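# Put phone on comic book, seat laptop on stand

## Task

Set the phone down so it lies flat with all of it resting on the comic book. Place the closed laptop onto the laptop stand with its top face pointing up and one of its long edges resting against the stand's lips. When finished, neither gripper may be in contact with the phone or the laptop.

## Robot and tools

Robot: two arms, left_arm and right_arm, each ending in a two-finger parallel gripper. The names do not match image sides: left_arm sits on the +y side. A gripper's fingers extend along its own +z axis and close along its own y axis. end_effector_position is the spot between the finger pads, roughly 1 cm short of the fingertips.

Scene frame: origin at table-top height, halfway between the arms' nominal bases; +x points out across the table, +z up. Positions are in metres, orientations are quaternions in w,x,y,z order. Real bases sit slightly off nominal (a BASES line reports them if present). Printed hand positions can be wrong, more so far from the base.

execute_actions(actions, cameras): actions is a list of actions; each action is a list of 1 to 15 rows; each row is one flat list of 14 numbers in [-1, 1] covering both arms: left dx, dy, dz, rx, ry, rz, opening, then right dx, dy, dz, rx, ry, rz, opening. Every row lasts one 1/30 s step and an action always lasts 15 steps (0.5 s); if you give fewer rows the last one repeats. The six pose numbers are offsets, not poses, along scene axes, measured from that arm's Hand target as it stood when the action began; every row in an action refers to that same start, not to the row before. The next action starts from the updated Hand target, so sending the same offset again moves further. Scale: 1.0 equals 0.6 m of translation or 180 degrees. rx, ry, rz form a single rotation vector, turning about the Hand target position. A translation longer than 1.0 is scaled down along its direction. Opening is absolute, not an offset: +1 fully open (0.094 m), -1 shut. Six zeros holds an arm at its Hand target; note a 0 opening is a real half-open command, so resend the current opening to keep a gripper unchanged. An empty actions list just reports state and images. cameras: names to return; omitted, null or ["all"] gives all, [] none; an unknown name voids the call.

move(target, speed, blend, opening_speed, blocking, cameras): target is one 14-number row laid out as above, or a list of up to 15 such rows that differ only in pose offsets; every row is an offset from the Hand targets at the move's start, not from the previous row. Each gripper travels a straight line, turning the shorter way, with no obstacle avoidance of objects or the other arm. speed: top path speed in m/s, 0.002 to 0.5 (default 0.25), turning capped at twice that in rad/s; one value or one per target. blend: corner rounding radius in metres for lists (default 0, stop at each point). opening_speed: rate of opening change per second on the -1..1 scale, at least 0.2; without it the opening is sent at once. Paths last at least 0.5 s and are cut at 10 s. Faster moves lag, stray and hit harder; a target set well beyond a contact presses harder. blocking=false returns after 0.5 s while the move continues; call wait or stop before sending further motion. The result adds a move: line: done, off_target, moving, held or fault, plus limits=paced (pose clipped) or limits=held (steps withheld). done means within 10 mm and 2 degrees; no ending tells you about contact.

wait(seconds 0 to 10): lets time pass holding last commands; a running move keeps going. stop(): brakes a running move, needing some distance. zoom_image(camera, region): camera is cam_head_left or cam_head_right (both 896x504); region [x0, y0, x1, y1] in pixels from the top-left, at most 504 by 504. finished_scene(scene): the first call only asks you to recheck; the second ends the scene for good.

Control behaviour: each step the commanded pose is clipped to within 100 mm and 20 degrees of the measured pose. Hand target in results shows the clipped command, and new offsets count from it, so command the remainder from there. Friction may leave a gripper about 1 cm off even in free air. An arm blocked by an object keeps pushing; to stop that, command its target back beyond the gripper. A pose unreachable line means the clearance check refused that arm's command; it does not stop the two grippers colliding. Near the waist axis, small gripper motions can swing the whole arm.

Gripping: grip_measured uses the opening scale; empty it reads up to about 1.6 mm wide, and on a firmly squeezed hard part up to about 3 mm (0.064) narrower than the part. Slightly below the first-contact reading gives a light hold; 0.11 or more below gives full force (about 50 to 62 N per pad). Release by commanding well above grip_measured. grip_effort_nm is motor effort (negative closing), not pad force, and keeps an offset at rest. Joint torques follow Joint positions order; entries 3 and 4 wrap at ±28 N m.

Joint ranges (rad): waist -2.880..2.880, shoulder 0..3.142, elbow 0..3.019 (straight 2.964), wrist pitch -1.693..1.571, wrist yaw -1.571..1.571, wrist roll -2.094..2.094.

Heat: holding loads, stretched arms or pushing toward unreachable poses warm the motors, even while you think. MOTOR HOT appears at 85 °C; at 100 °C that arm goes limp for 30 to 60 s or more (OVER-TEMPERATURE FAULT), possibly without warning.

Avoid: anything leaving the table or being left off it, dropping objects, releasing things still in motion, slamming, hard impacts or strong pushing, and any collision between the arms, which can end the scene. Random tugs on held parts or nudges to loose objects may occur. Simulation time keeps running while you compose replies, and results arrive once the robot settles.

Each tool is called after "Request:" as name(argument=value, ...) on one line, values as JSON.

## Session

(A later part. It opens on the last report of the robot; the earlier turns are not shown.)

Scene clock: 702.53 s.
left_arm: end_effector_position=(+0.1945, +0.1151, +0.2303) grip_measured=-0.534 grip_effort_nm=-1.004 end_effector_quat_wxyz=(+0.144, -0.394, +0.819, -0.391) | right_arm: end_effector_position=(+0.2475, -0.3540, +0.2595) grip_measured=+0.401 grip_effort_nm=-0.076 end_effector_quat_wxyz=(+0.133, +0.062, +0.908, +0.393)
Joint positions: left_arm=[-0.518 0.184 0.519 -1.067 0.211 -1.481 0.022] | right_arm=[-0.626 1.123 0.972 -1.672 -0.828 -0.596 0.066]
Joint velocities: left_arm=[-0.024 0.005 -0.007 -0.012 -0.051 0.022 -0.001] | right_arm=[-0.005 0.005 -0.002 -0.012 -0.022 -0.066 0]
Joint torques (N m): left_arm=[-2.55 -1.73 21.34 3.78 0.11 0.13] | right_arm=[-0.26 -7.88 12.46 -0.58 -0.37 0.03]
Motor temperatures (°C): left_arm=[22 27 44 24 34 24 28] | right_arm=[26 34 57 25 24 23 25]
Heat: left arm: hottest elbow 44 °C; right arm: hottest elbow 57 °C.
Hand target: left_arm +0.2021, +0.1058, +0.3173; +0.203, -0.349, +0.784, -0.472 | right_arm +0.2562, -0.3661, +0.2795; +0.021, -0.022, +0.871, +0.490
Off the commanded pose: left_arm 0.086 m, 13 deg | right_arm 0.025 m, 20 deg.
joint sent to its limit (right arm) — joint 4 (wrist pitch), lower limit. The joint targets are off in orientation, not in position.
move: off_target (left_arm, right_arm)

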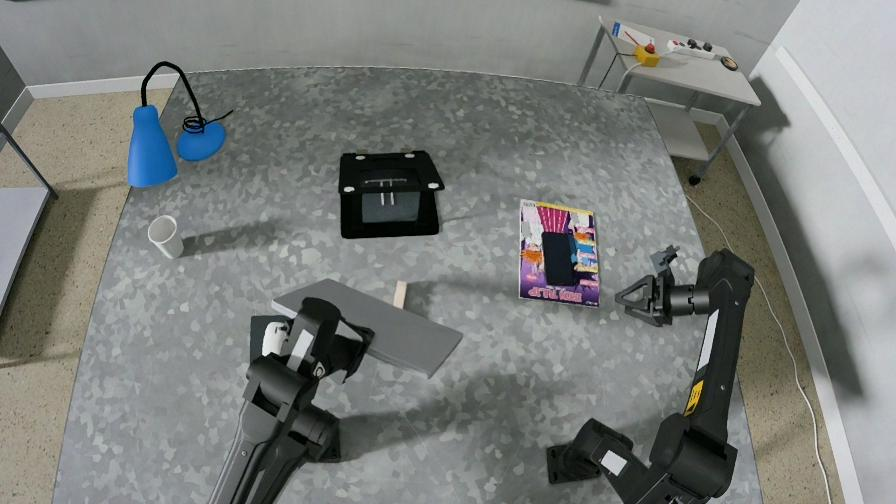

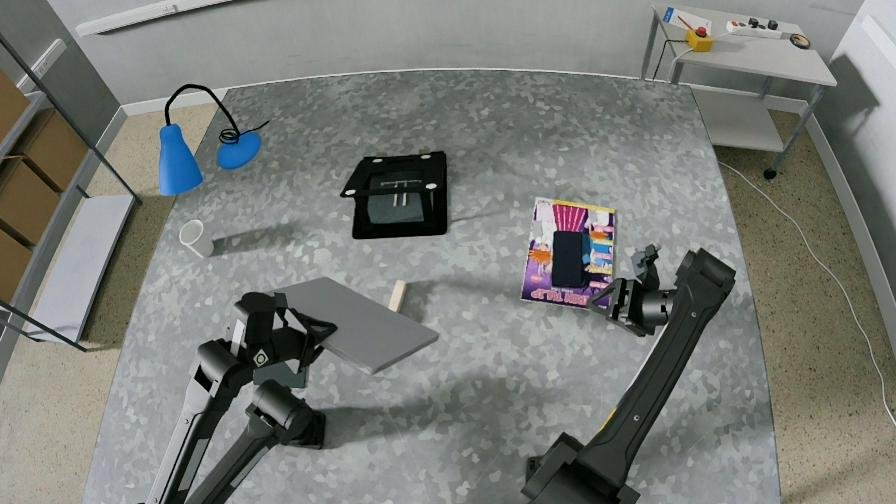

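Request:
move(target=[0.05,0,0.07,0,0,0.19,-0.7,0,0,0,0,0,0,0.4], speed=0.12)

Scene clock: 711.23 s.
left_arm: end_effector_position=(+0.2082, +0.1225, +0.2262) grip_measured=-0.534 grip_effort_nm=-1.009 end_effector_quat_wxyz=(+0.307, -0.509, +0.738, -0.318) | right_arm: end_effector_position=(+0.2475, -0.3540, +0.2595) grip_measured=+0.401 grip_effort_nm=-0.076 end_effector_quat_wxyz=(+0.133, +0.062, +0.908, +0.393)
Joint positions: left_arm=[-1.172 0.317 0.519 -1.121 -0.698 -2.107 0.022] | right_arm=[-0.626 1.123 0.972 -1.672 -0.828 -0.596 0.066]
Joint velocities: left_arm=[0.005 -0.005 -0.002 -0.002 0.022 -0.022 -0.001] | right_arm=[-0.015 0.005 -0.002 -0.012 0.007 -0.066 0]
Joint torques (N m): left_arm=[-0.91 -0.67 25.35 2.88 -2.16 0.06] | right_arm=[-0.38 -7.82 12.46 -0.58 -0.36 0.03]
Motor temperatures (°C): left_arm=[22 27 45 24 33 24 28] | right_arm=[26 34 57 25 24 23 25]
Heat: left arm: hottest elbow 45 °C; right arm: hottest elbow 57 °C.
Hand target: left_arm +0.2248, +0.1093, +0.3243; +0.333, -0.564, +0.644, -0.395 | right_arm +0.2562, -0.3661, +0.2795; +0.021, -0.022, +0.871, +0.490
Off the commanded pose: left_arm 0.136 m, 15 deg; position clipped | right_arm 0.025 m, 20 deg.
joint sent to its limit (left arm) — joint 6 (wrist roll), lower limit. The joint targets are off in position and orientation.
joint sent to its limit (right arm) — joint 4 (wrist pitch), lower limit. The joint targets are off in orientation, not in position.
move: off_target (left_arm, right_arm); limits=paced

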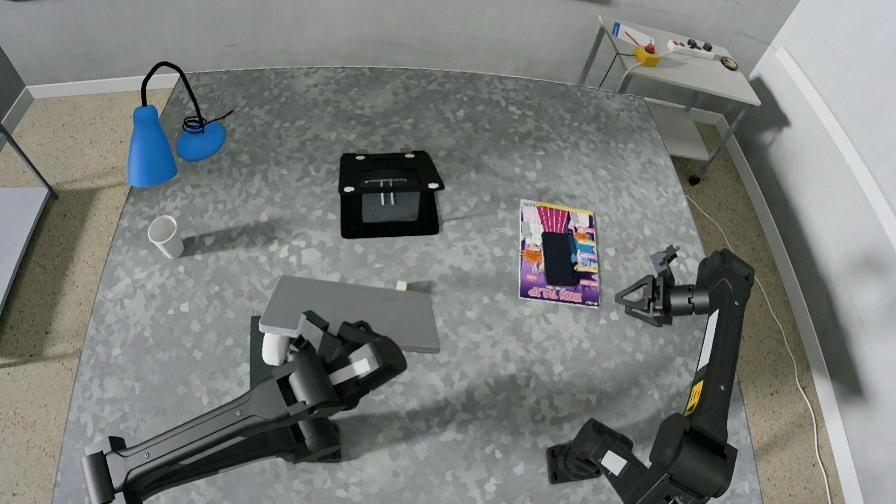

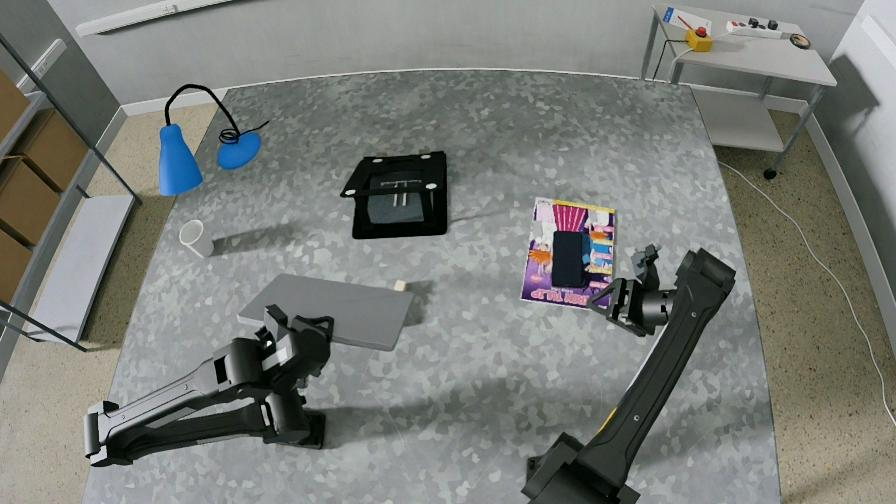

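Request:
move(target=[0.15,-0.03,0.07,0,0,0,-0.7,0,0,0,0,0,0,0.4], speed=0.1)

Scene clock: 719.00 s.
left_arm: end_effector_position=(+0.2629, +0.1178, +0.2172) grip_measured=-0.534 grip_effort_nm=-1.013 end_effector_quat_wxyz=(+0.312, -0.566, +0.702, -0.299) | right_arm: end_effector_position=(+0.2475, -0.3540, +0.2595) grip_measured=+0.401 grip_effort_nm=-0.081 end_effector_quat_wxyz=(+0.133, +0.062, +0.908, +0.393)
Joint positions: left_arm=[-0.89 0.484 0.519 -0.879 -0.578 -1.994 0.022] | right_arm=[-0.626 1.123 0.972 -1.672 -0.828 -0.596 0.066]
Joint velocities: left_arm=[-0.005 -0.005 0.002 0.002 -0.007 0.007 0] | right_arm=[-0.015 0.005 -0.007 -0.002 0.007 0.007 0]
Joint torques (N m): left_arm=[-0.85 -3.25 23.3 4.22 -1.56 0.43] | right_arm=[-0.38 -7.88 12.49 -0.58 -0.37 0.04]
Motor temperatures (°C): left_arm=[22 26 47 24 34 24 28] | right_arm=[26 34 57 25 24 23 25]
Heat: left arm: hottest elbow 47 °C; right arm: hottest elbow 57 °C.
Hand target: left_arm +0.2951, +0.1007, +0.3105; +0.334, -0.563, +0.644, -0.395 | right_arm +0.2562, -0.3661, +0.2795; +0.021, -0.022, +0.871, +0.490
Off the commanded pose: left_arm 0.160 m, 13 deg; position clipped | right_arm 0.025 m, 20 deg.
joint sent to its limit (right arm) — joint 4 (wrist pitch), lower limit. The joint targets are off in orientation, not in position.
move: off_target (left_arm, right_arm); limits=paced

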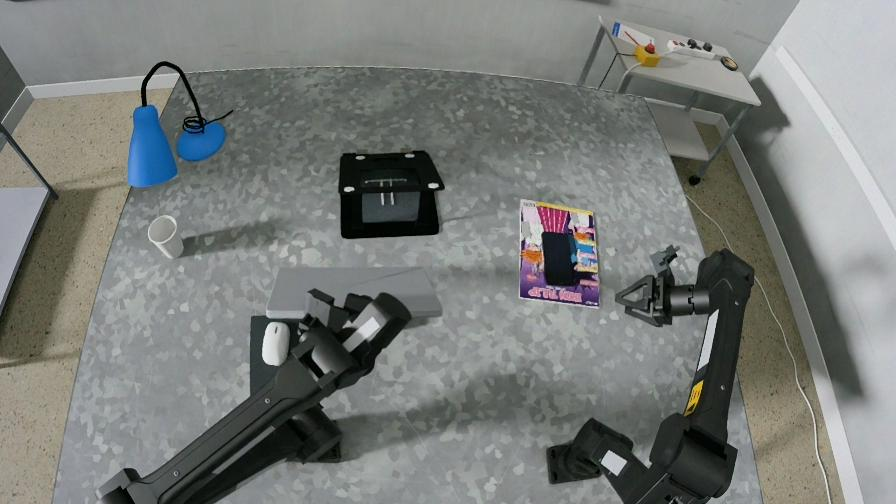

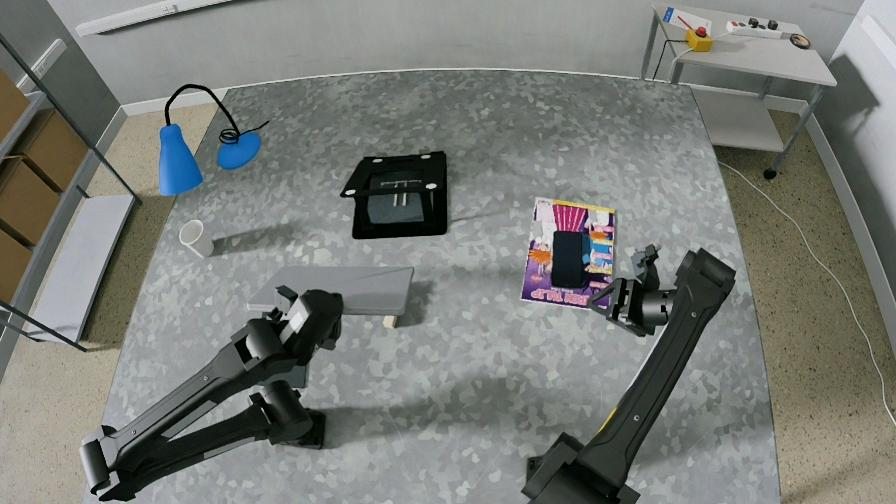

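Request:
move(target=[0.0,-0.02,0.08,0,0,0,-0.7,0,0,0,0,0,0,0.4], speed=0.1, cameras=["cam_head_left"])

Scene clock: 728.33 s.
left_arm: end_effector_position=(+0.2629, +0.1181, +0.2184) grip_measured=-0.534 grip_effort_nm=-1.009 end_effector_quat_wxyz=(+0.317, -0.568, +0.698, -0.300) | right_arm: end_effector_position=(+0.2475, -0.3540, +0.2595) grip_measured=+0.401 grip_effort_nm=-0.076 end_effector_quat_wxyz=(+0.133, +0.062, +0.908, +0.393)
Joint positions: left_arm=[-0.899 0.484 0.519 -0.879 -0.595 -2.005 0.022] | right_arm=[-0.626 1.123 0.972 -1.672 -0.828 -0.596 0.066]
Joint velocities: left_arm=[0.005 0.015 -0.002 -0.012 -0.007 -0.051 0] | right_arm=[0.005 -0.005 0.007 0.007 -0.007 0.037 -0.001]
Joint torques (N m): left_arm=[-2.49 -3.19 23.9 3.38 -1.85 0.22] | right_arm=[-0.32 -7.82 12.45 -0.57 -0.37 0.03]
Motor temperatures (°C): left_arm=[22 26 48 24 34 24 28] | right_arm=[26 34 58 25 24 23 25]
Heat: left arm: hottest elbow 48 °C; right arm: hottest elbow 58 °C.
Hand target: left_arm +0.2851, +0.0977, +0.3139; +0.334, -0.563, +0.644, -0.395 | right_arm +0.2562, -0.3661, +0.2795; +0.021, -0.022, +0.871, +0.490
Off the commanded pose: left_arm 0.147 m, 13 deg; position clipped | right_arm 0.025 m, 20 deg.
joint sent to its limit (right arm) — joint 4 (wrist pitch), lower limit. The joint targets are off in orientation, not in position.
move: off_target (left_arm, right_arm); limits=paced
Images, in order (width x height): cam_head_left 896x504.

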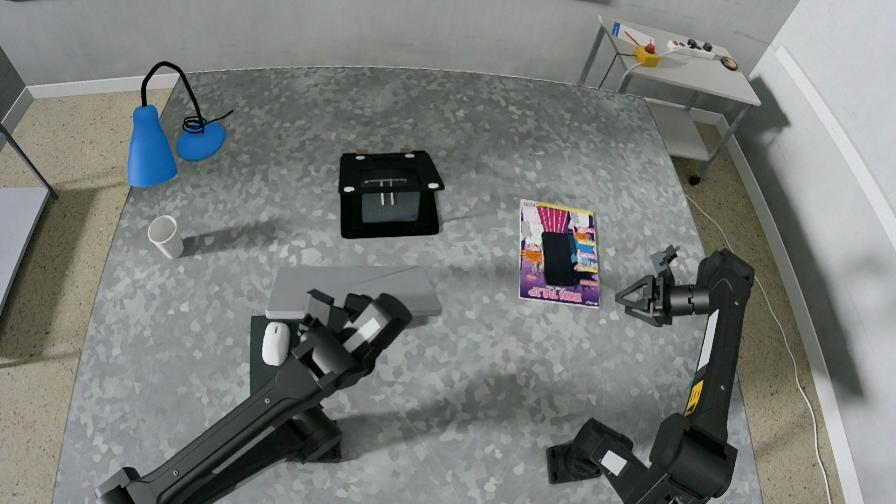

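Request:
move(target=[0.13,-0.03,0.02,0,0,0,-0.7,0,0,0,0,0,0,0.4], speed=0.1, cameras=["cam_head_left"])

Scene clock: 735.27 s.
left_arm: end_effector_position=(+0.3096, +0.1033, +0.1996) grip_measured=-0.534 grip_effort_nm=-1.004 end_effector_quat_wxyz=(+0.300, -0.575, +0.700, -0.298) | right_arm: end_effector_position=(+0.2475, -0.3540, +0.2595) grip_measured=+0.401 grip_effort_nm=-0.076 end_effector_quat_wxyz=(+0.133, +0.062, +0.908, +0.393)
Joint positions: left_arm=[-0.742 0.656 0.519 -0.661 -0.46 -1.898 0.022] | right_arm=[-0.626 1.123 0.972 -1.672 -0.828 -0.596 0.066]
Joint velocities: left_arm=[-0.005 -0.015 0.007 0.002 -0.007 0.022 0.001] | right_arm=[-0.015 -0.005 0.007 -0.007 -0.051 0.007 -0.001]
Joint torques (N m): left_arm=[-0.21 -5.83 21.61 4.74 -1.26 0.36] | right_arm=[-0.38 -7.82 12.46 -0.58 -0.37 0.04]
Motor temperatures (°C): left_arm=[22 26 50 24 34 24 28] | right_arm=[26 34 58 25 24 23 25]
Heat: left arm: hottest elbow 50 °C; right arm: hottest elbow 58 °C.
Hand target: left_arm +0.3479, +0.0859, +0.2906; +0.334, -0.563, +0.645, -0.394 | right_arm +0.2562, -0.3661, +0.2795; +0.021, -0.022, +0.871, +0.490
Off the commanded pose: left_arm 0.139 m, 13 deg; position clipped | right_arm 0.025 m, 20 deg.
joint sent to its limit (right arm) — joint 4 (wrist pitch), lower limit. The joint targets are off in orientation, not in position.
move: off_target (left_arm, right_arm); limits=paced
Images, in order (width x height): cam_head_left 896x504.

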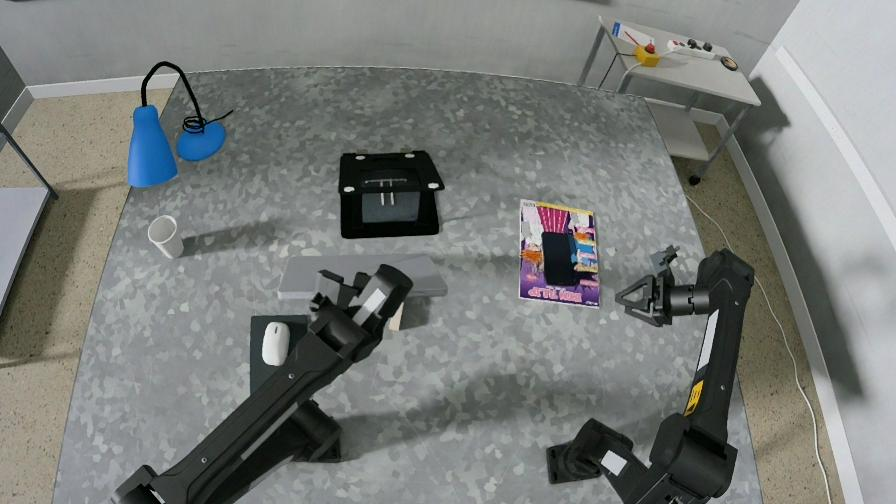

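Request:
move(target=[-0.03,-0.0,0.08,0,-0.06,0,-0.7,0,0,0,0,0,0,0.4], speed=0.15, cameras=["cam_head_left"])

Scene clock: 761.80 s.
left_arm: end_effector_position=(+0.3124, +0.1005, +0.2421) grip_measured=-0.534 grip_effort_nm=-1.013 end_effector_quat_wxyz=(+0.365, -0.540, +0.675, -0.346) | right_arm: end_effector_position=(+0.2475, -0.3540, +0.2595) grip_measured=+0.401 grip_effort_nm=-0.076 end_effector_quat_wxyz=(+0.133, +0.062, +0.908, +0.393)
Joint positions: left_arm=[-0.806 0.584 0.519 -0.571 -0.589 -1.825 0.022] | right_arm=[-0.626 1.123 0.972 -1.672 -0.828 -0.596 0.066]
Joint velocities: left_arm=[-0.005 -0.005 -0.017 -0.007 0.081 -0.037 0.001] | right_arm=[-0.005 -0.015 -0.007 -0.002 0.007 -0.022 0]
Joint torques (N m): left_arm=[-1.85 -7.06 20.67 5.22 -1.46 0.42] | right_arm=[-0.32 -7.88 12.48 -0.57 -0.37 0.03]
Motor temperatures (°C): left_arm=[22 26 53 25 33 24 28] | right_arm=[26 34 59 25 24 23 25]
Heat: left arm: hottest elbow 53 °C; right arm: hottest elbow 59 °C.
Hand target: left_arm +0.3300, +0.0856, +0.3388; +0.392, -0.524, +0.610, -0.447 | right_arm +0.2562, -0.3661, +0.2795; +0.021, -0.022, +0.871, +0.490
Off the commanded pose: left_arm 0.099 m, 14 deg | right_arm 0.025 m, 20 deg.
joint sent to its limit (right arm) — joint 4 (wrist pitch), lower limit. The joint targets are off in orientation, not in position.
move: off_target (left_arm, right_arm); limits=paced
Images, in order (width x height): cam_head_left 896x504.

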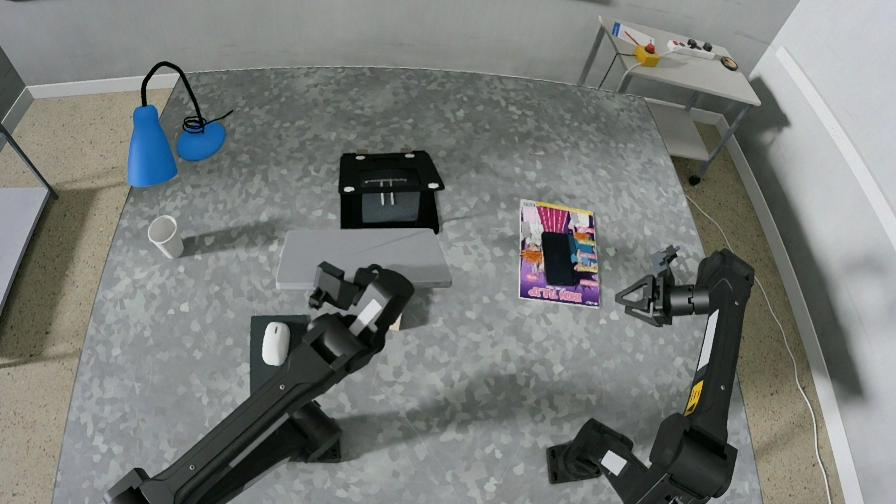

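Request:
move(target=[0.03,-0.02,0.05,0,-0.05,0,-0.7,0,0,0,0,0,0,0.4], speed=0.15, cameras=["cam_head_left"])

Scene clock: 765.70 s.
left_arm: end_effector_position=(+0.3332, +0.0803, +0.2787) grip_measured=-0.534 grip_effort_nm=-1.009 end_effector_quat_wxyz=(+0.413, -0.498, +0.648, -0.402) | right_arm: end_effector_position=(+0.2475, -0.3540, +0.2595) grip_measured=+0.401 grip_effort_nm=-0.071 end_effector_quat_wxyz=(+0.133, +0.062, +0.908, +0.393)
Joint positions: left_arm=[-0.824 0.619 0.519 -0.329 -0.632 -1.693 0.022] | right_arm=[-0.626 1.123 0.972 -1.672 -0.828 -0.596 0.066]
Joint velocities: left_arm=[-0.005 0.005 -0.007 0.002 0.081 -0.007 0] | right_arm=[-0.005 -0.015 0.002 -0.007 -0.022 -0.051 0]
Joint torques (N m): left_arm=[-1.2 -6.18 19.62 5.7 -0.91 0.43] | right_arm=[-0.32 -7.82 12.46 -0.59 -0.36 0.03]
Motor temperatures (°C): left_arm=[22 26 54 25 33 24 29] | right_arm=[26 34 59 25 24 23 25]
Heat: left arm: hottest elbow 54 °C; right arm: hottest elbow 59 °C.
Hand target: left_arm +0.3475, +0.0732, +0.3684; +0.438, -0.487, +0.578, -0.487 | right_arm +0.2562, -0.3661, +0.2795; +0.021, -0.022, +0.871, +0.490
Off the commanded pose: left_arm 0.092 m, 13 deg | right_arm 0.025 m, 20 deg.
joint sent to its limit (right arm) — joint 4 (wrist pitch), lower limit. The joint targets are off in orientation, not in position.
move: off_target (left_arm, right_arm); limits=paced
Images, in order (width x height): cam_head_left 896x504.

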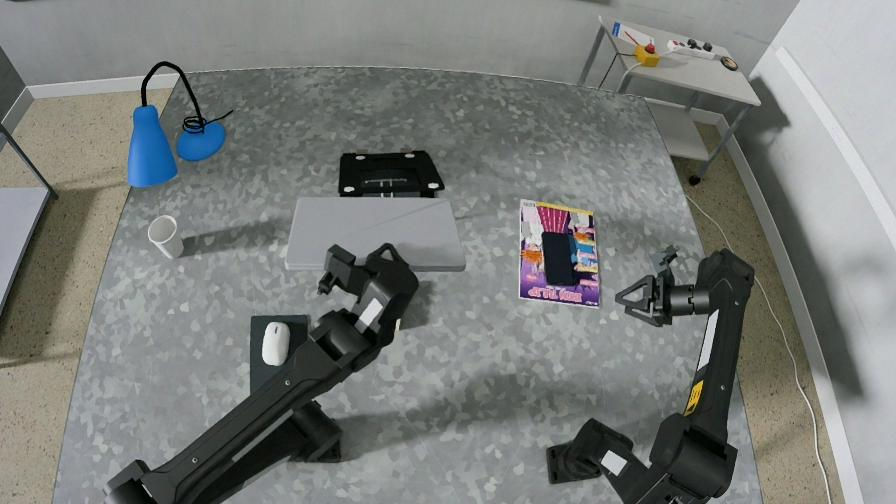

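Request:
move(target=[0.2,-0.02,0.0,0,0,0,-0.7,0,0,0,0,0,0,0.4], speed=0.12, cameras=["cam_head_left"])

Scene clock: 771.20 s.
left_arm: end_effector_position=(+0.4200, +0.0742, +0.2265) grip_measured=-0.534 grip_effort_nm=-1.004 end_effector_quat_wxyz=(+0.397, -0.509, +0.649, -0.402) | right_arm: end_effector_position=(+0.2475, -0.3540, +0.2595) grip_measured=+0.401 grip_effort_nm=-0.076 end_effector_quat_wxyz=(+0.133, +0.062, +0.908, +0.393)
Joint positions: left_arm=[-0.602 0.952 0.519 0.028 -0.415 -1.628 0.022] | right_arm=[-0.626 1.123 0.972 -1.672 -0.828 -0.596 0.066]
Joint velocities: left_arm=[-0.015 -0.024 0.002 -0.027 -0.095 -0.007 0] | right_arm=[-0.024 -0.005 0.007 -0.017 -0.051 0.037 0]
Joint torques (N m): left_arm=[0.38 -9.47 19.02 5.94 -0.28 0.31] | right_arm=[-0.38 -7.71 12.48 -0.58 -0.37 0.03]
Motor temperatures (°C): left_arm=[22 26 54 25 32 24 29] | right_arm=[26 34 59 25 24 23 25]
Heat: left arm: hottest elbow 54 °C; right arm: hottest elbow 59 °C.
Hand target: left_arm +0.4511, +0.0652, +0.3210; +0.438, -0.487, +0.578, -0.487 | right_arm +0.2562, -0.3661, +0.2795; +0.021, -0.022, +0.871, +0.490
Off the commanded pose: left_arm 0.150 m, 14 deg; position clipped | right_arm 0.025 m, 20 deg.
joint sent to its limit (right arm) — joint 4 (wrist pitch), lower limit. The joint targets are off in orientation, not in position.
move: off_target (left_arm, right_arm); limits=paced
Images, in order (width x height): cam_head_left 896x504.

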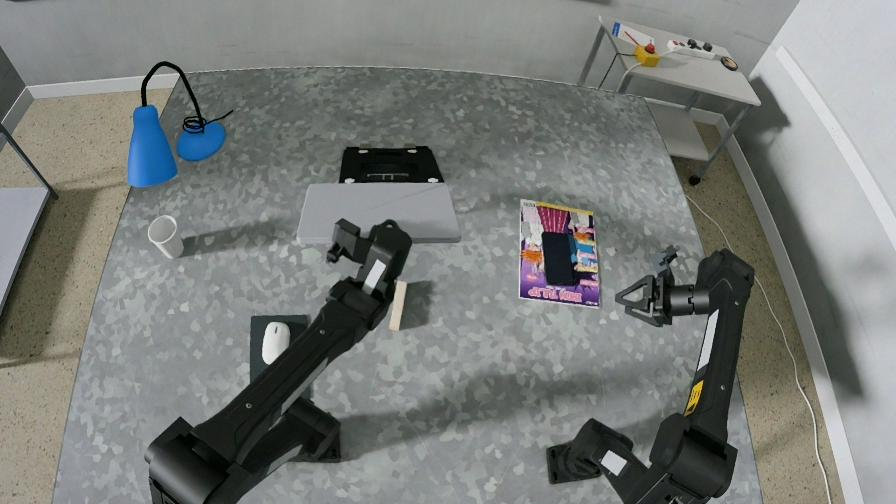

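Request:
move(target=[0.0,-0.0,0.08,0,-0.04,0,-0.7,0,0,0,0,0,0,0.4], speed=0.15, cameras=["cam_head_left"])

Request:
zoom_image(camera="cam_head_left", region=[270, 130, 490, 254])

Scene clock: 775.83 s.
left_arm: end_effector_position=(+0.4169, +0.0783, +0.2142) grip_measured=-0.534 grip_effort_nm=-1.004 end_effector_quat_wxyz=(+0.425, -0.489, +0.628, -0.431) | right_arm: end_effector_position=(+0.2475, -0.3540, +0.2595) grip_measured=+0.401 grip_effort_nm=-0.076 end_effector_quat_wxyz=(+0.133, +0.062, +0.908, +0.393)
Joint positions: left_arm=[-0.602 0.977 0.424 0.255 -0.426 -1.58 0.022] | right_arm=[-0.626 1.123 0.972 -1.672 -0.828 -0.596 0.066]
Joint velocities: left_arm=[-0.015 -0.005 -0.002 -0.002 0.081 0.007 0] | right_arm=[-0.005 -0.024 0.012 0.007 0.007 -0.037 0]
Joint torques (N m): left_arm=[-1.03 -10.58 17.01 6.5 -0.58 0.53] | right_arm=[-0.32 -7.77 12.48 -0.58 -0.37 0.03]
Motor temperatures (°C): left_arm=[22 26 54 25 32 24 29] | right_arm=[26 34 59 25 24 23 25]
Heat: left arm: hottest elbow 54 °C; right arm: hottest elbow 59 °C.
Hand target: left_arm +0.4382, +0.0698, +0.3114; +0.473, -0.456, +0.549, -0.517 | right_arm +0.2562, -0.3661, +0.2795; +0.021, -0.022, +0.871, +0.490
Off the commanded pose: left_arm 0.159 m, 15 deg; position clipped | right_arm 0.025 m, 20 deg.
joint sent to its limit (right arm) — joint 4 (wrist pitch), lower limit. The joint targets are off in orientation, not in position.
move: off_target (left_arm, right_arm); limits=paced
Images, in order (width x height): cam_head_left 896x504.

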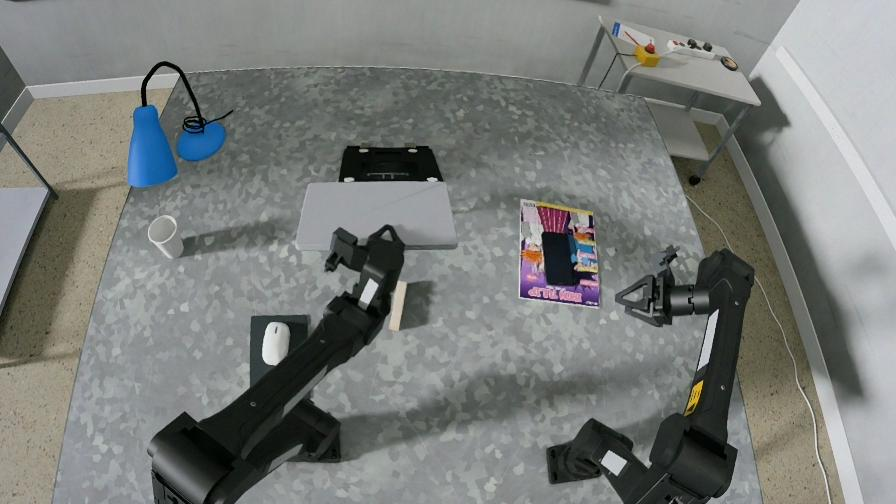

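Scaled by 2.291.

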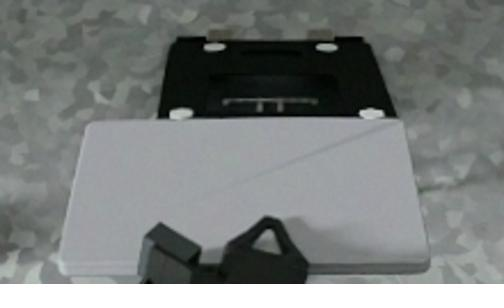

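Request:
move(target=[0.17,-0.03,0.0,0,0,0,-0.7,0,0,0,0,0,0,0.4], speed=0.1, cameras=["cam_head_left"])

Request:
zoom_image(camera="cam_head_left", region=[270, 130, 490, 254])

Scene clock: 787.33 s.
left_arm: end_effector_position=(+0.4651, +0.0744, +0.1881) grip_measured=-0.537 grip_effort_nm=-1.009 end_effector_quat_wxyz=(+0.446, -0.466, +0.619, -0.449) | right_arm: end_effector_position=(+0.2475, -0.3540, +0.2595) grip_measured=+0.401 grip_effort_nm=-0.076 end_effector_quat_wxyz=(+0.133, +0.062, +0.908, +0.393)
Joint positions: left_arm=[-0.524 1.237 0.444 0.579 -0.344 -1.508 0.022] | right_arm=[-0.626 1.123 0.972 -1.672 -0.828 -0.596 0.066]
Joint velocities: left_arm=[-0.015 0.005 0.012 -0.002 0.066 0.007 -0.001] | right_arm=[-0.005 -0.005 -0.012 0.002 0.022 0.022 0.002]
Joint torques (N m): left_arm=[0.32 -8.94 20.9 3.81 0.23 -0.1] | right_arm=[-0.26 -7.82 12.51 -0.59 -0.37 0.03]
Motor temperatures (°C): left_arm=[22 26 53 25 31 24 29] | right_arm=[26 34 59 25 24 23 25]
Heat: left arm: hottest elbow 53 °C; right arm: hottest elbow 59 °C.
Hand target: left_arm +0.5157, +0.0585, +0.2721; +0.473, -0.456, +0.550, -0.517 | right_arm +0.2562, -0.3661, +0.2795; +0.021, -0.022, +0.871, +0.490
Off the commanded pose: left_arm 0.146 m, 12 deg; position clipped | right_arm 0.025 m, 20 deg.
joint sent to its limit (right arm) — joint 4 (wrist pitch), lower limit. The joint targets are off in orientation, not in position.
move: off_target (left_arm, right_arm); limits=paced
Images, in order (width x height): cam_head_left 896x504.

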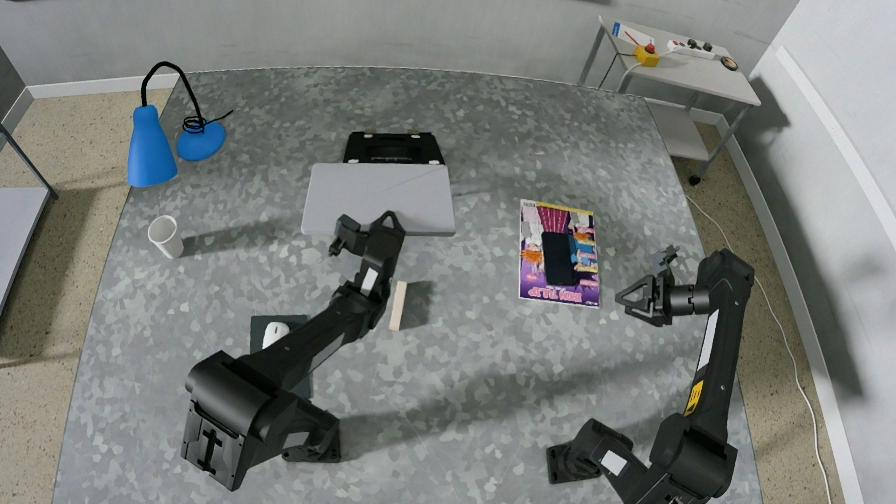

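Scaled by 2.291.

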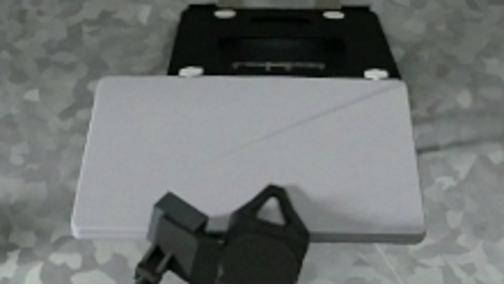

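Request:
move(target=[-0.15,0.0,0.03,0,0,0,-0.7,0,0,0,0,0,0,0.4], speed=0.1, cameras=["cam_head_left"])

Request:
zoom_image(camera="cam_head_left", region=[270, 110, 490, 254])

Scene clock: 794.53 s.
left_arm: end_effector_position=(+0.4016, +0.0848, +0.1415) grip_measured=-0.537 grip_effort_nm=-1.009 end_effector_quat_wxyz=(+0.433, -0.485, +0.633, -0.421) | right_arm: end_effector_position=(+0.2475, -0.3540, +0.2595) grip_measured=+0.401 grip_effort_nm=-0.076 end_effector_quat_wxyz=(+0.133, +0.062, +0.908, +0.393)
Joint positions: left_arm=[-0.621 1.16 0.28 0.573 -0.455 -1.563 0.022] | right_arm=[-0.626 1.123 0.972 -1.672 -0.828 -0.596 0.066]
Joint velocities: left_arm=[-0.005 0.005 -0.012 -0.007 -0.007 -0.007 -0.001] | right_arm=[-0.005 -0.015 0.007 -0.007 0.022 0.037 0]
Joint torques (N m): left_arm=[-2.26 -13.8 13.2 6.61 -0.81 0.32] | right_arm=[-0.32 -7.77 12.45 -0.57 -0.37 0.03]
Motor temperatures (°C): left_arm=[22 26 55 25 31 24 29] | right_arm=[26 34 59 25 24 23 25]
Heat: left arm: hottest elbow 55 °C; right arm: hottest elbow 59 °C.
Hand target: left_arm +0.4174, +0.0682, +0.2385; +0.472, -0.456, +0.549, -0.517 | right_arm +0.2562, -0.3661, +0.2795; +0.021, -0.022, +0.871, +0.490
Off the commanded pose: left_arm 0.153 m, 16 deg; position clipped | right_arm 0.025 m, 20 deg.
joint sent to its limit (right arm) — joint 4 (wrist pitch), lower limit. The joint targets are off in orientation, not in position.
move: off_target (left_arm, right_arm); limits=paced
Images, in order (width x height): cam_head_left 896x504.

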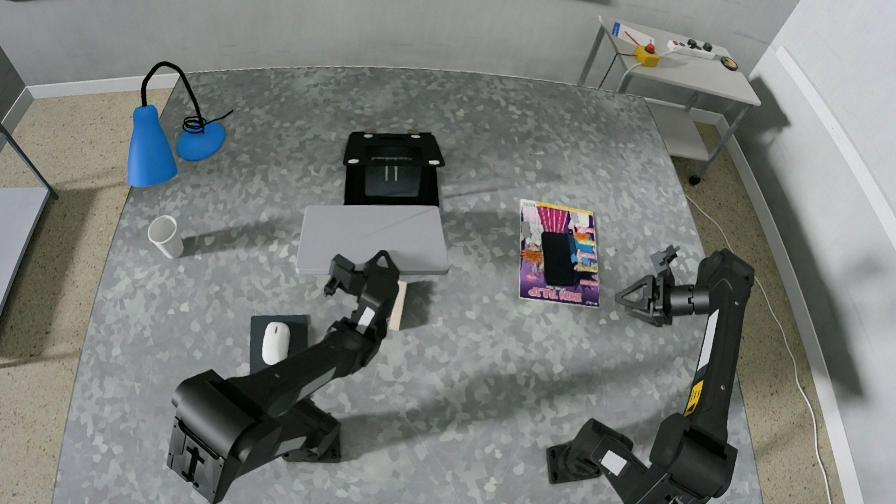

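Scaled by 2.291.

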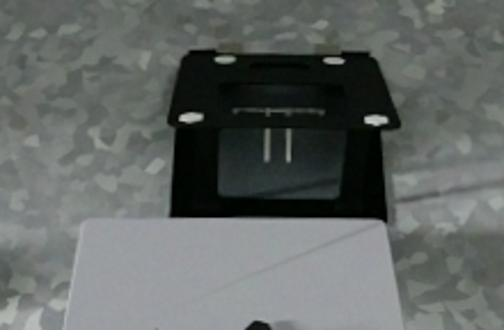

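Request:
move(target=[-0.03,0.0,0.1,0.02,0.17,0,-0.7,0,0,0,0,0,0,0.4], speed=0.15, cameras=["cam_head_left"])

Scene clock: 818.33 s.
left_arm: end_effector_position=(+0.3359, +0.1151, +0.1327) grip_measured=-0.537 grip_effort_nm=-1.009 end_effector_quat_wxyz=(+0.293, -0.592, +0.693, -0.289) | right_arm: end_effector_position=(+0.2475, -0.3540, +0.2595) grip_measured=+0.401 grip_effort_nm=-0.081 end_effector_quat_wxyz=(+0.133, +0.062, +0.908, +0.393)
Joint positions: left_arm=[-0.622 0.805 0.397 -0.385 -0.384 -1.849 0.022] | right_arm=[-0.626 1.123 0.972 -1.672 -0.828 -0.596 0.066]
Joint velocities: left_arm=[-0.005 0.005 0.007 0.002 0.051 0.037 0] | right_arm=[-0.015 -0.005 -0.017 0.007 -0.081 -0.007 0]
Joint torques (N m): left_arm=[-2.26 -6.42 22.79 1.66 -0.96 0.58] | right_arm=[-0.38 -7.77 12.48 -0.58 -0.37 0.04]
Motor temperatures (°C): left_arm=[22 27 50 25 31 24 29] | right_arm=[26 34 59 25 24 23 25]
Heat: left arm: hottest elbow 50 °C; right arm: hottest elbow 59 °C.
Hand target: left_arm +0.3717, +0.0886, +0.2221; +0.328, -0.561, +0.670, -0.359 | right_arm +0.2562, -0.3661, +0.2795; +0.021, -0.022, +0.871, +0.490
Off the commanded pose: left_arm 0.184 m, 10 deg; position clipped | right_arm 0.025 m, 20 deg.
joint sent to its limit (right arm) — joint 4 (wrist pitch), lower limit. The joint targets are off in orientation, not in position.
move: off_target (left_arm, right_arm); limits=paced
Images, in order (width x height): cam_head_left 896x504.

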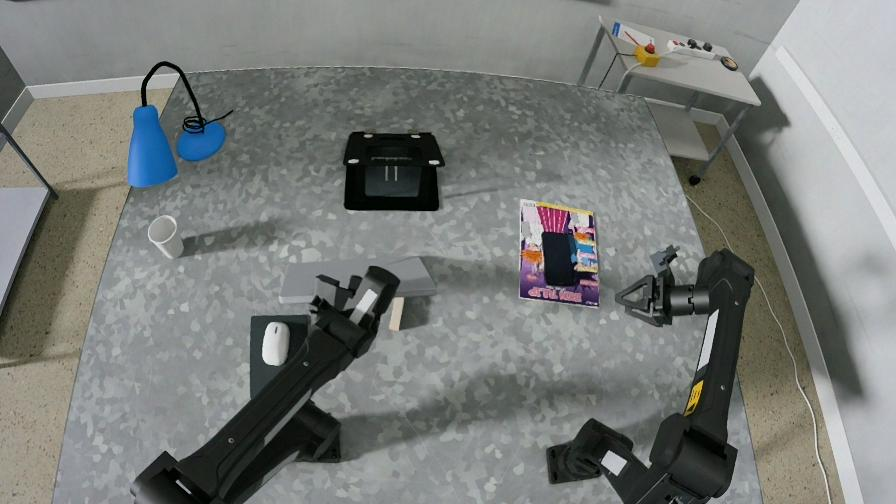

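Request:
move(target=[0.03,0.0,0.1,0.02,0.16,0,-0.7,0,0,0,0,0,0,0.4], speed=0.12, cameras=["cam_head_left"])

Scene clock: 826.53 s.
left_arm: end_effector_position=(+0.3419, +0.1043, +0.1894) grip_measured=-0.539 grip_effort_nm=-1.004 end_effector_quat_wxyz=(+0.130, -0.633, +0.757, -0.102) | right_arm: end_effector_position=(+0.2475, -0.3540, +0.2595) grip_measured=+0.401 grip_effort_nm=-0.076 end_effector_quat_wxyz=(+0.133, +0.062, +0.908, +0.393)
Joint positions: left_arm=[-0.532 1.052 0.867 -1.098 -0.166 -1.872 0.022] | right_arm=[-0.626 1.123 0.972 -1.672 -0.828 -0.596 0.066]
Joint velocities: left_arm=[0.005 0.005 0.007 -0.022 -0.022 -0.022 0] | right_arm=[-0.005 -0.024 0.007 0.002 0.022 0.066 0]
Joint torques (N m): left_arm=[-0.26 -10.23 24.95 1.05 -0.71 0.28] | right_arm=[-0.38 -7.88 12.48 -0.59 -0.37 0.04]
Motor temperatures (°C): left_arm=[22 27 52 25 31 24 29] | right_arm=[26 34 59 25 24 23 25]
Heat: left arm: hottest elbow 52 °C; right arm: hottest elbow 59 °C.
Hand target: left_arm +0.3888, +0.0880, +0.2767; +0.172, -0.622, +0.741, -0.185 | right_arm +0.2562, -0.3661, +0.2795; +0.021, -0.022, +0.871, +0.490
Off the commanded pose: left_arm 0.105 m, 11 deg; position clipped | right_arm 0.025 m, 20 deg.
joint sent to its limit (right arm) — joint 4 (wrist pitch), lower limit. The joint targets are off in orientation, not in position.
move: off_target (left_arm, right_arm); limits=paced
Images, in order (width x height): cam_head_left 896x504.

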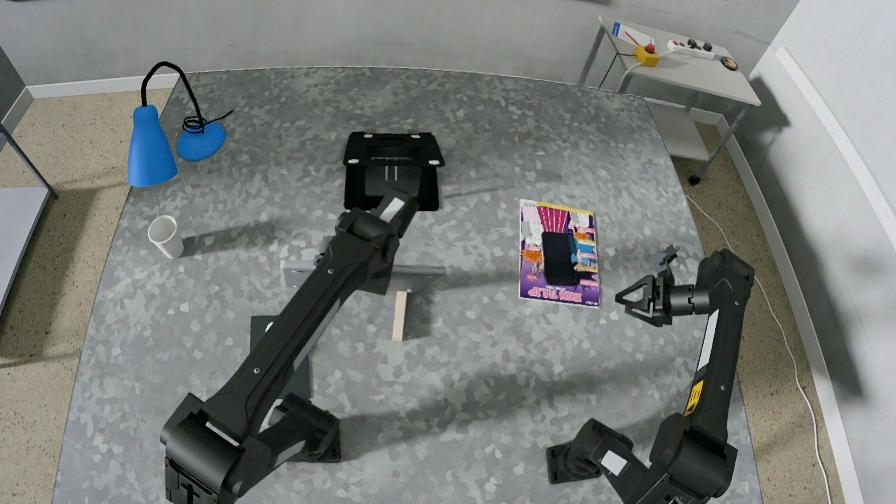

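Request:
move(target=[0.0,0.0,0.12,0.0,0.0,0,-0.7,0,0,0,0,0,0,0.4], speed=0.15, cameras=["cam_head_left"])

Scene clock: 829.67 s.
left_arm: end_effector_position=(+0.3293, +0.1112, +0.1937) grip_measured=-0.539 grip_effort_nm=-1.009 end_effector_quat_wxyz=(+0.124, -0.633, +0.759, -0.087) | right_arm: end_effector_position=(+0.2475, -0.3540, +0.2595) grip_measured=+0.401 grip_effort_nm=-0.076 end_effector_quat_wxyz=(+0.133, +0.062, +0.908, +0.393)
Joint positions: left_arm=[-0.532 1.028 0.869 -1.155 -0.166 -1.871 0.022] | right_arm=[-0.626 1.123 0.972 -1.672 -0.828 -0.596 0.066]
Joint velocities: left_arm=[-0.005 -0.015 -0.007 0.017 0.022 -0.022 0] | right_arm=[-0.005 -0.005 0.007 -0.002 -0.037 0.037 0]
Joint torques (N m): left_arm=[-1.32 -13.33 23.25 0.99 -0.92 0.23] | right_arm=[-0.38 -7.88 12.49 -0.58 -0.37 0.02]
Motor temperatures (°C): left_arm=[22 27 54 25 31 24 29] | right_arm=[26 34 60 25 24 23 25]
Heat: left arm: hottest elbow 54 °C; right arm: hottest elbow 60 °C.
Hand target: left_arm +0.3655, +0.0971, +0.2860; +0.172, -0.622, +0.741, -0.185 | right_arm +0.2562, -0.3661, +0.2795; +0.021, -0.022, +0.871, +0.490
Off the commanded pose: left_arm 0.168 m, 13 deg; position clipped | right_arm 0.025 m, 20 deg.
joint sent to its limit (right arm) — joint 4 (wrist pitch), lower limit. The joint targets are off in orientation, not in position.
move: off_target (left_arm, right_arm); limits=paced
Images, in order (width x height): cam_head_left 896x504.

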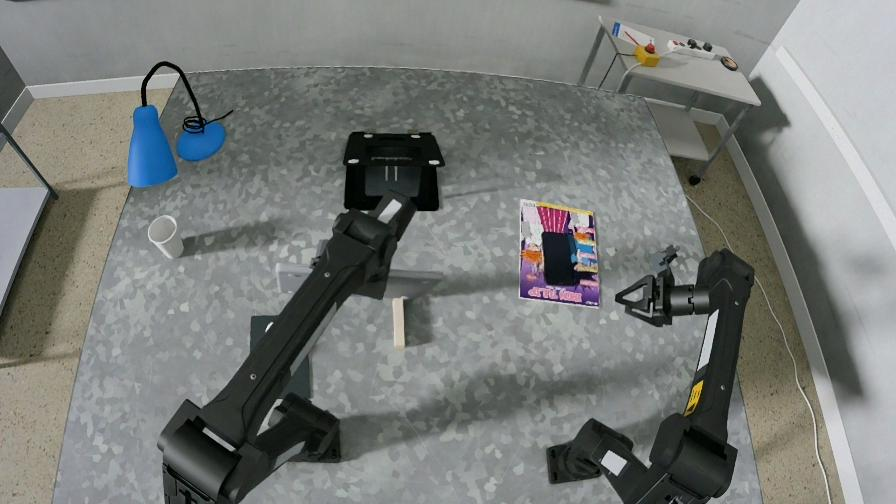

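Request:
move(target=[0.13,-0.02,0.02,-0.01,-0.03,0,-0.7,0,0,0,0,0,0,0.4], speed=0.15, cameras=["cam_head_left"])

Scene clock: 839.63 s.
left_arm: end_effector_position=(+0.3734, +0.1050, +0.1853) grip_measured=-0.539 grip_effort_nm=-1.009 end_effector_quat_wxyz=(+0.144, -0.628, +0.754, -0.131) | right_arm: end_effector_position=(+0.2475, -0.3540, +0.2595) grip_measured=+0.401 grip_effort_nm=-0.076 end_effector_quat_wxyz=(+0.133, +0.062, +0.908, +0.393)
Joint positions: left_arm=[-0.482 1.092 0.869 -0.985 -0.153 -1.815 0.022] | right_arm=[-0.626 1.123 0.972 -1.672 -0.828 -0.596 0.066]
Joint velocities: left_arm=[-0.005 0.005 -0.002 0.007 0.022 -0.037 0] | right_arm=[-0.005 -0.005 0.002 0.017 0.022 0.022 0]
Joint torques (N m): left_arm=[-0.91 -11.93 22.63 2.69 -0.67 0.23] | right_arm=[-0.32 -7.82 12.48 -0.59 -0.37 0.03]
Motor temperatures (°C): left_arm=[22 27 58 24 31 24 29] | right_arm=[26 34 60 25 24 23 25]
Heat: left arm: hottest elbow 58 °C; right arm: hottest elbow 60 °C.
Hand target: left_arm +0.4257, +0.0895, +0.2694; +0.196, -0.616, +0.729, -0.226 | right_arm +0.2562, -0.3661, +0.2795; +0.021, -0.022, +0.871, +0.490
Off the commanded pose: left_arm 0.134 m, 13 deg; position clipped | right_arm 0.025 m, 20 deg.
joint sent to its limit (right arm) — joint 4 (wrist pitch), lower limit. The joint targets are off in orientation, not in position.
move: off_target (left_arm, right_arm); limits=paced
Images, in order (width x height): cam_head_left 896x504.

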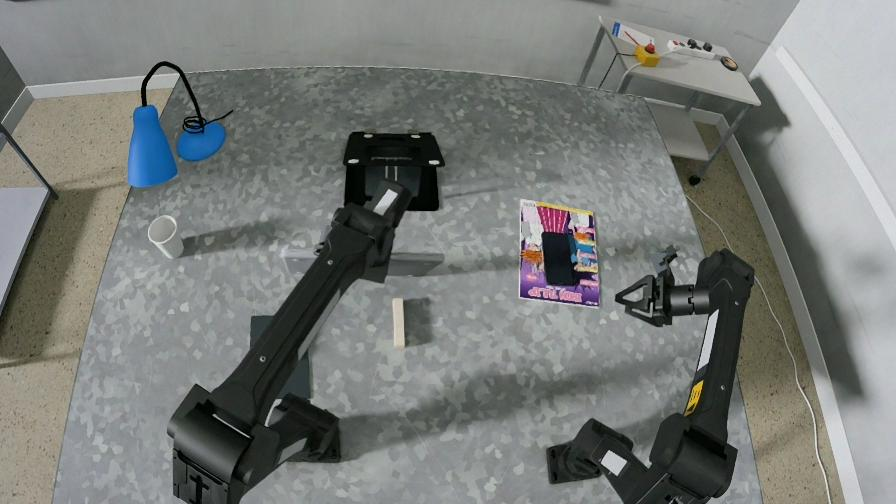

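Request:
move(target=[0.17,-0.02,0.03,-0.0,0,0,-0.7,0,0,0,0,0,0,0.4], speed=0.2, cameras=["cam_head_left"])

Scene clock: 848.63 s.
left_arm: end_effector_position=(+0.4552, +0.0873, +0.1789) grip_measured=-0.539 grip_effort_nm=-1.004 end_effector_quat_wxyz=(+0.143, -0.628, +0.749, -0.154) | right_arm: end_effector_position=(+0.2475, -0.3540, +0.2595) grip_measured=+0.401 grip_effort_nm=-0.076 end_effector_quat_wxyz=(+0.133, +0.062, +0.908, +0.393)
Joint positions: left_arm=[-0.422 1.301 1.009 -0.868 -0.11 -1.766 0.022] | right_arm=[-0.626 1.123 0.972 -1.672 -0.828 -0.596 0.066]
Joint velocities: left_arm=[-0.005 -0.005 0.002 -0.012 0.081 -0.051 0] | right_arm=[-0.024 -0.015 -0.012 -0.007 0.022 -0.037 -0.001]
Joint torques (N m): left_arm=[-0.09 -12.75 23.6 1.58 -0.92 0.27] | right_arm=[-0.32 -7.82 12.49 -0.58 -0.37 0.04]
Motor temperatures (°C): left_arm=[22 27 60 24 30 24 29] | right_arm=[26 34 60 25 24 23 25]
Heat: left arm: hottest elbow 60 °C; right arm: hottest elbow 60 °C.
Hand target: left_arm +0.5106, +0.0788, +0.2616; +0.196, -0.616, +0.729, -0.225 | right_arm +0.2562, -0.3661, +0.2795; +0.021, -0.022, +0.871, +0.490
Off the commanded pose: left_arm 0.131 m, 11 deg; position clipped | right_arm 0.025 m, 20 deg.
joint sent to its limit (right arm) — joint 4 (wrist pitch), lower limit. The joint targets are off in orientation, not in position.
move: off_target (left_arm, right_arm); limits=paced
Images, in order (width x height): cam_head_left 896x504.

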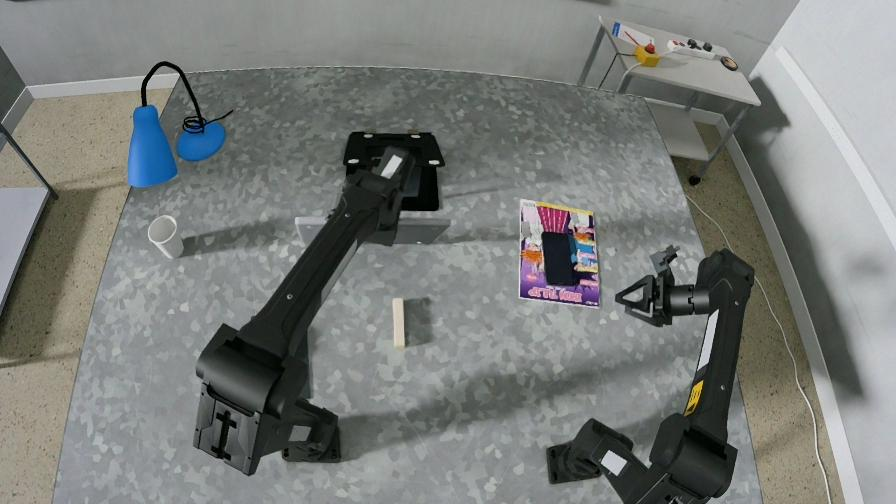

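Request:
move(target=[-0.16,0,0.08,0,-0.05,0,-0.7,0,0,0,0,0,0,0.4], speed=0.2, cameras=["cam_head_left"])

Scene clock: 857.07 s.
left_arm: end_effector_position=(+0.3962, +0.0905, +0.2286) grip_measured=-0.538 grip_effort_nm=-1.009 end_effector_quat_wxyz=(+0.207, -0.611, +0.741, -0.189) | right_arm: end_effector_position=(+0.2475, -0.3540, +0.2595) grip_measured=+0.401 grip_effort_nm=-0.081 end_effector_quat_wxyz=(+0.133, +0.062, +0.908, +0.393)
Joint positions: left_arm=[-0.525 1.054 0.907 -0.901 -0.233 -1.812 0.022] | right_arm=[-0.626 1.123 0.972 -1.672 -0.828 -0.596 0.066]
Joint velocities: left_arm=[0.005 -0.015 -0.007 0.022 -0.022 0.007 0] | right_arm=[0.005 -0.015 0.002 0.002 0.037 0.007 0]
Joint torques (N m): left_arm=[-2.37 -13.98 18.62 2.41 -1.08 0.14] | right_arm=[-0.38 -7.82 12.48 -0.58 -0.37 0.03]
Motor temperatures (°C): left_arm=[22 27 59 24 31 24 29] | right_arm=[26 34 60 25 24 23 25]
Heat: left arm: hottest elbow 59 °C; right arm: hottest elbow 60 °C.
Hand target: left_arm +0.4150, +0.0797, +0.3105; +0.252, -0.596, +0.711, -0.274 | right_arm +0.2562, -0.3661, +0.2795; +0.021, -0.022, +0.871, +0.490
Off the commanded pose: left_arm 0.084 m, 12 deg | right_arm 0.025 m, 20 deg.
joint sent to its limit (right arm) — joint 4 (wrist pitch), lower limit. The joint targets are off in orientation, not in position.
move: off_target (left_arm, right_arm); limits=paced
Images, in order (width x height): cam_head_left 896x504.

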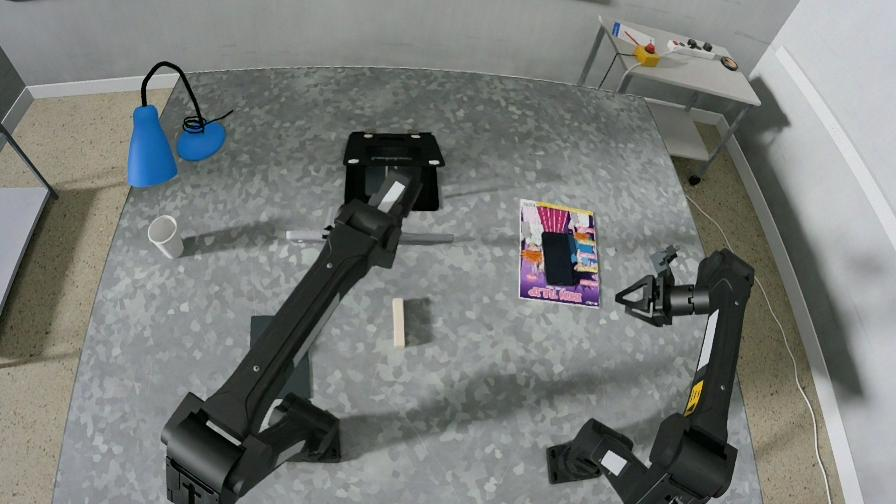

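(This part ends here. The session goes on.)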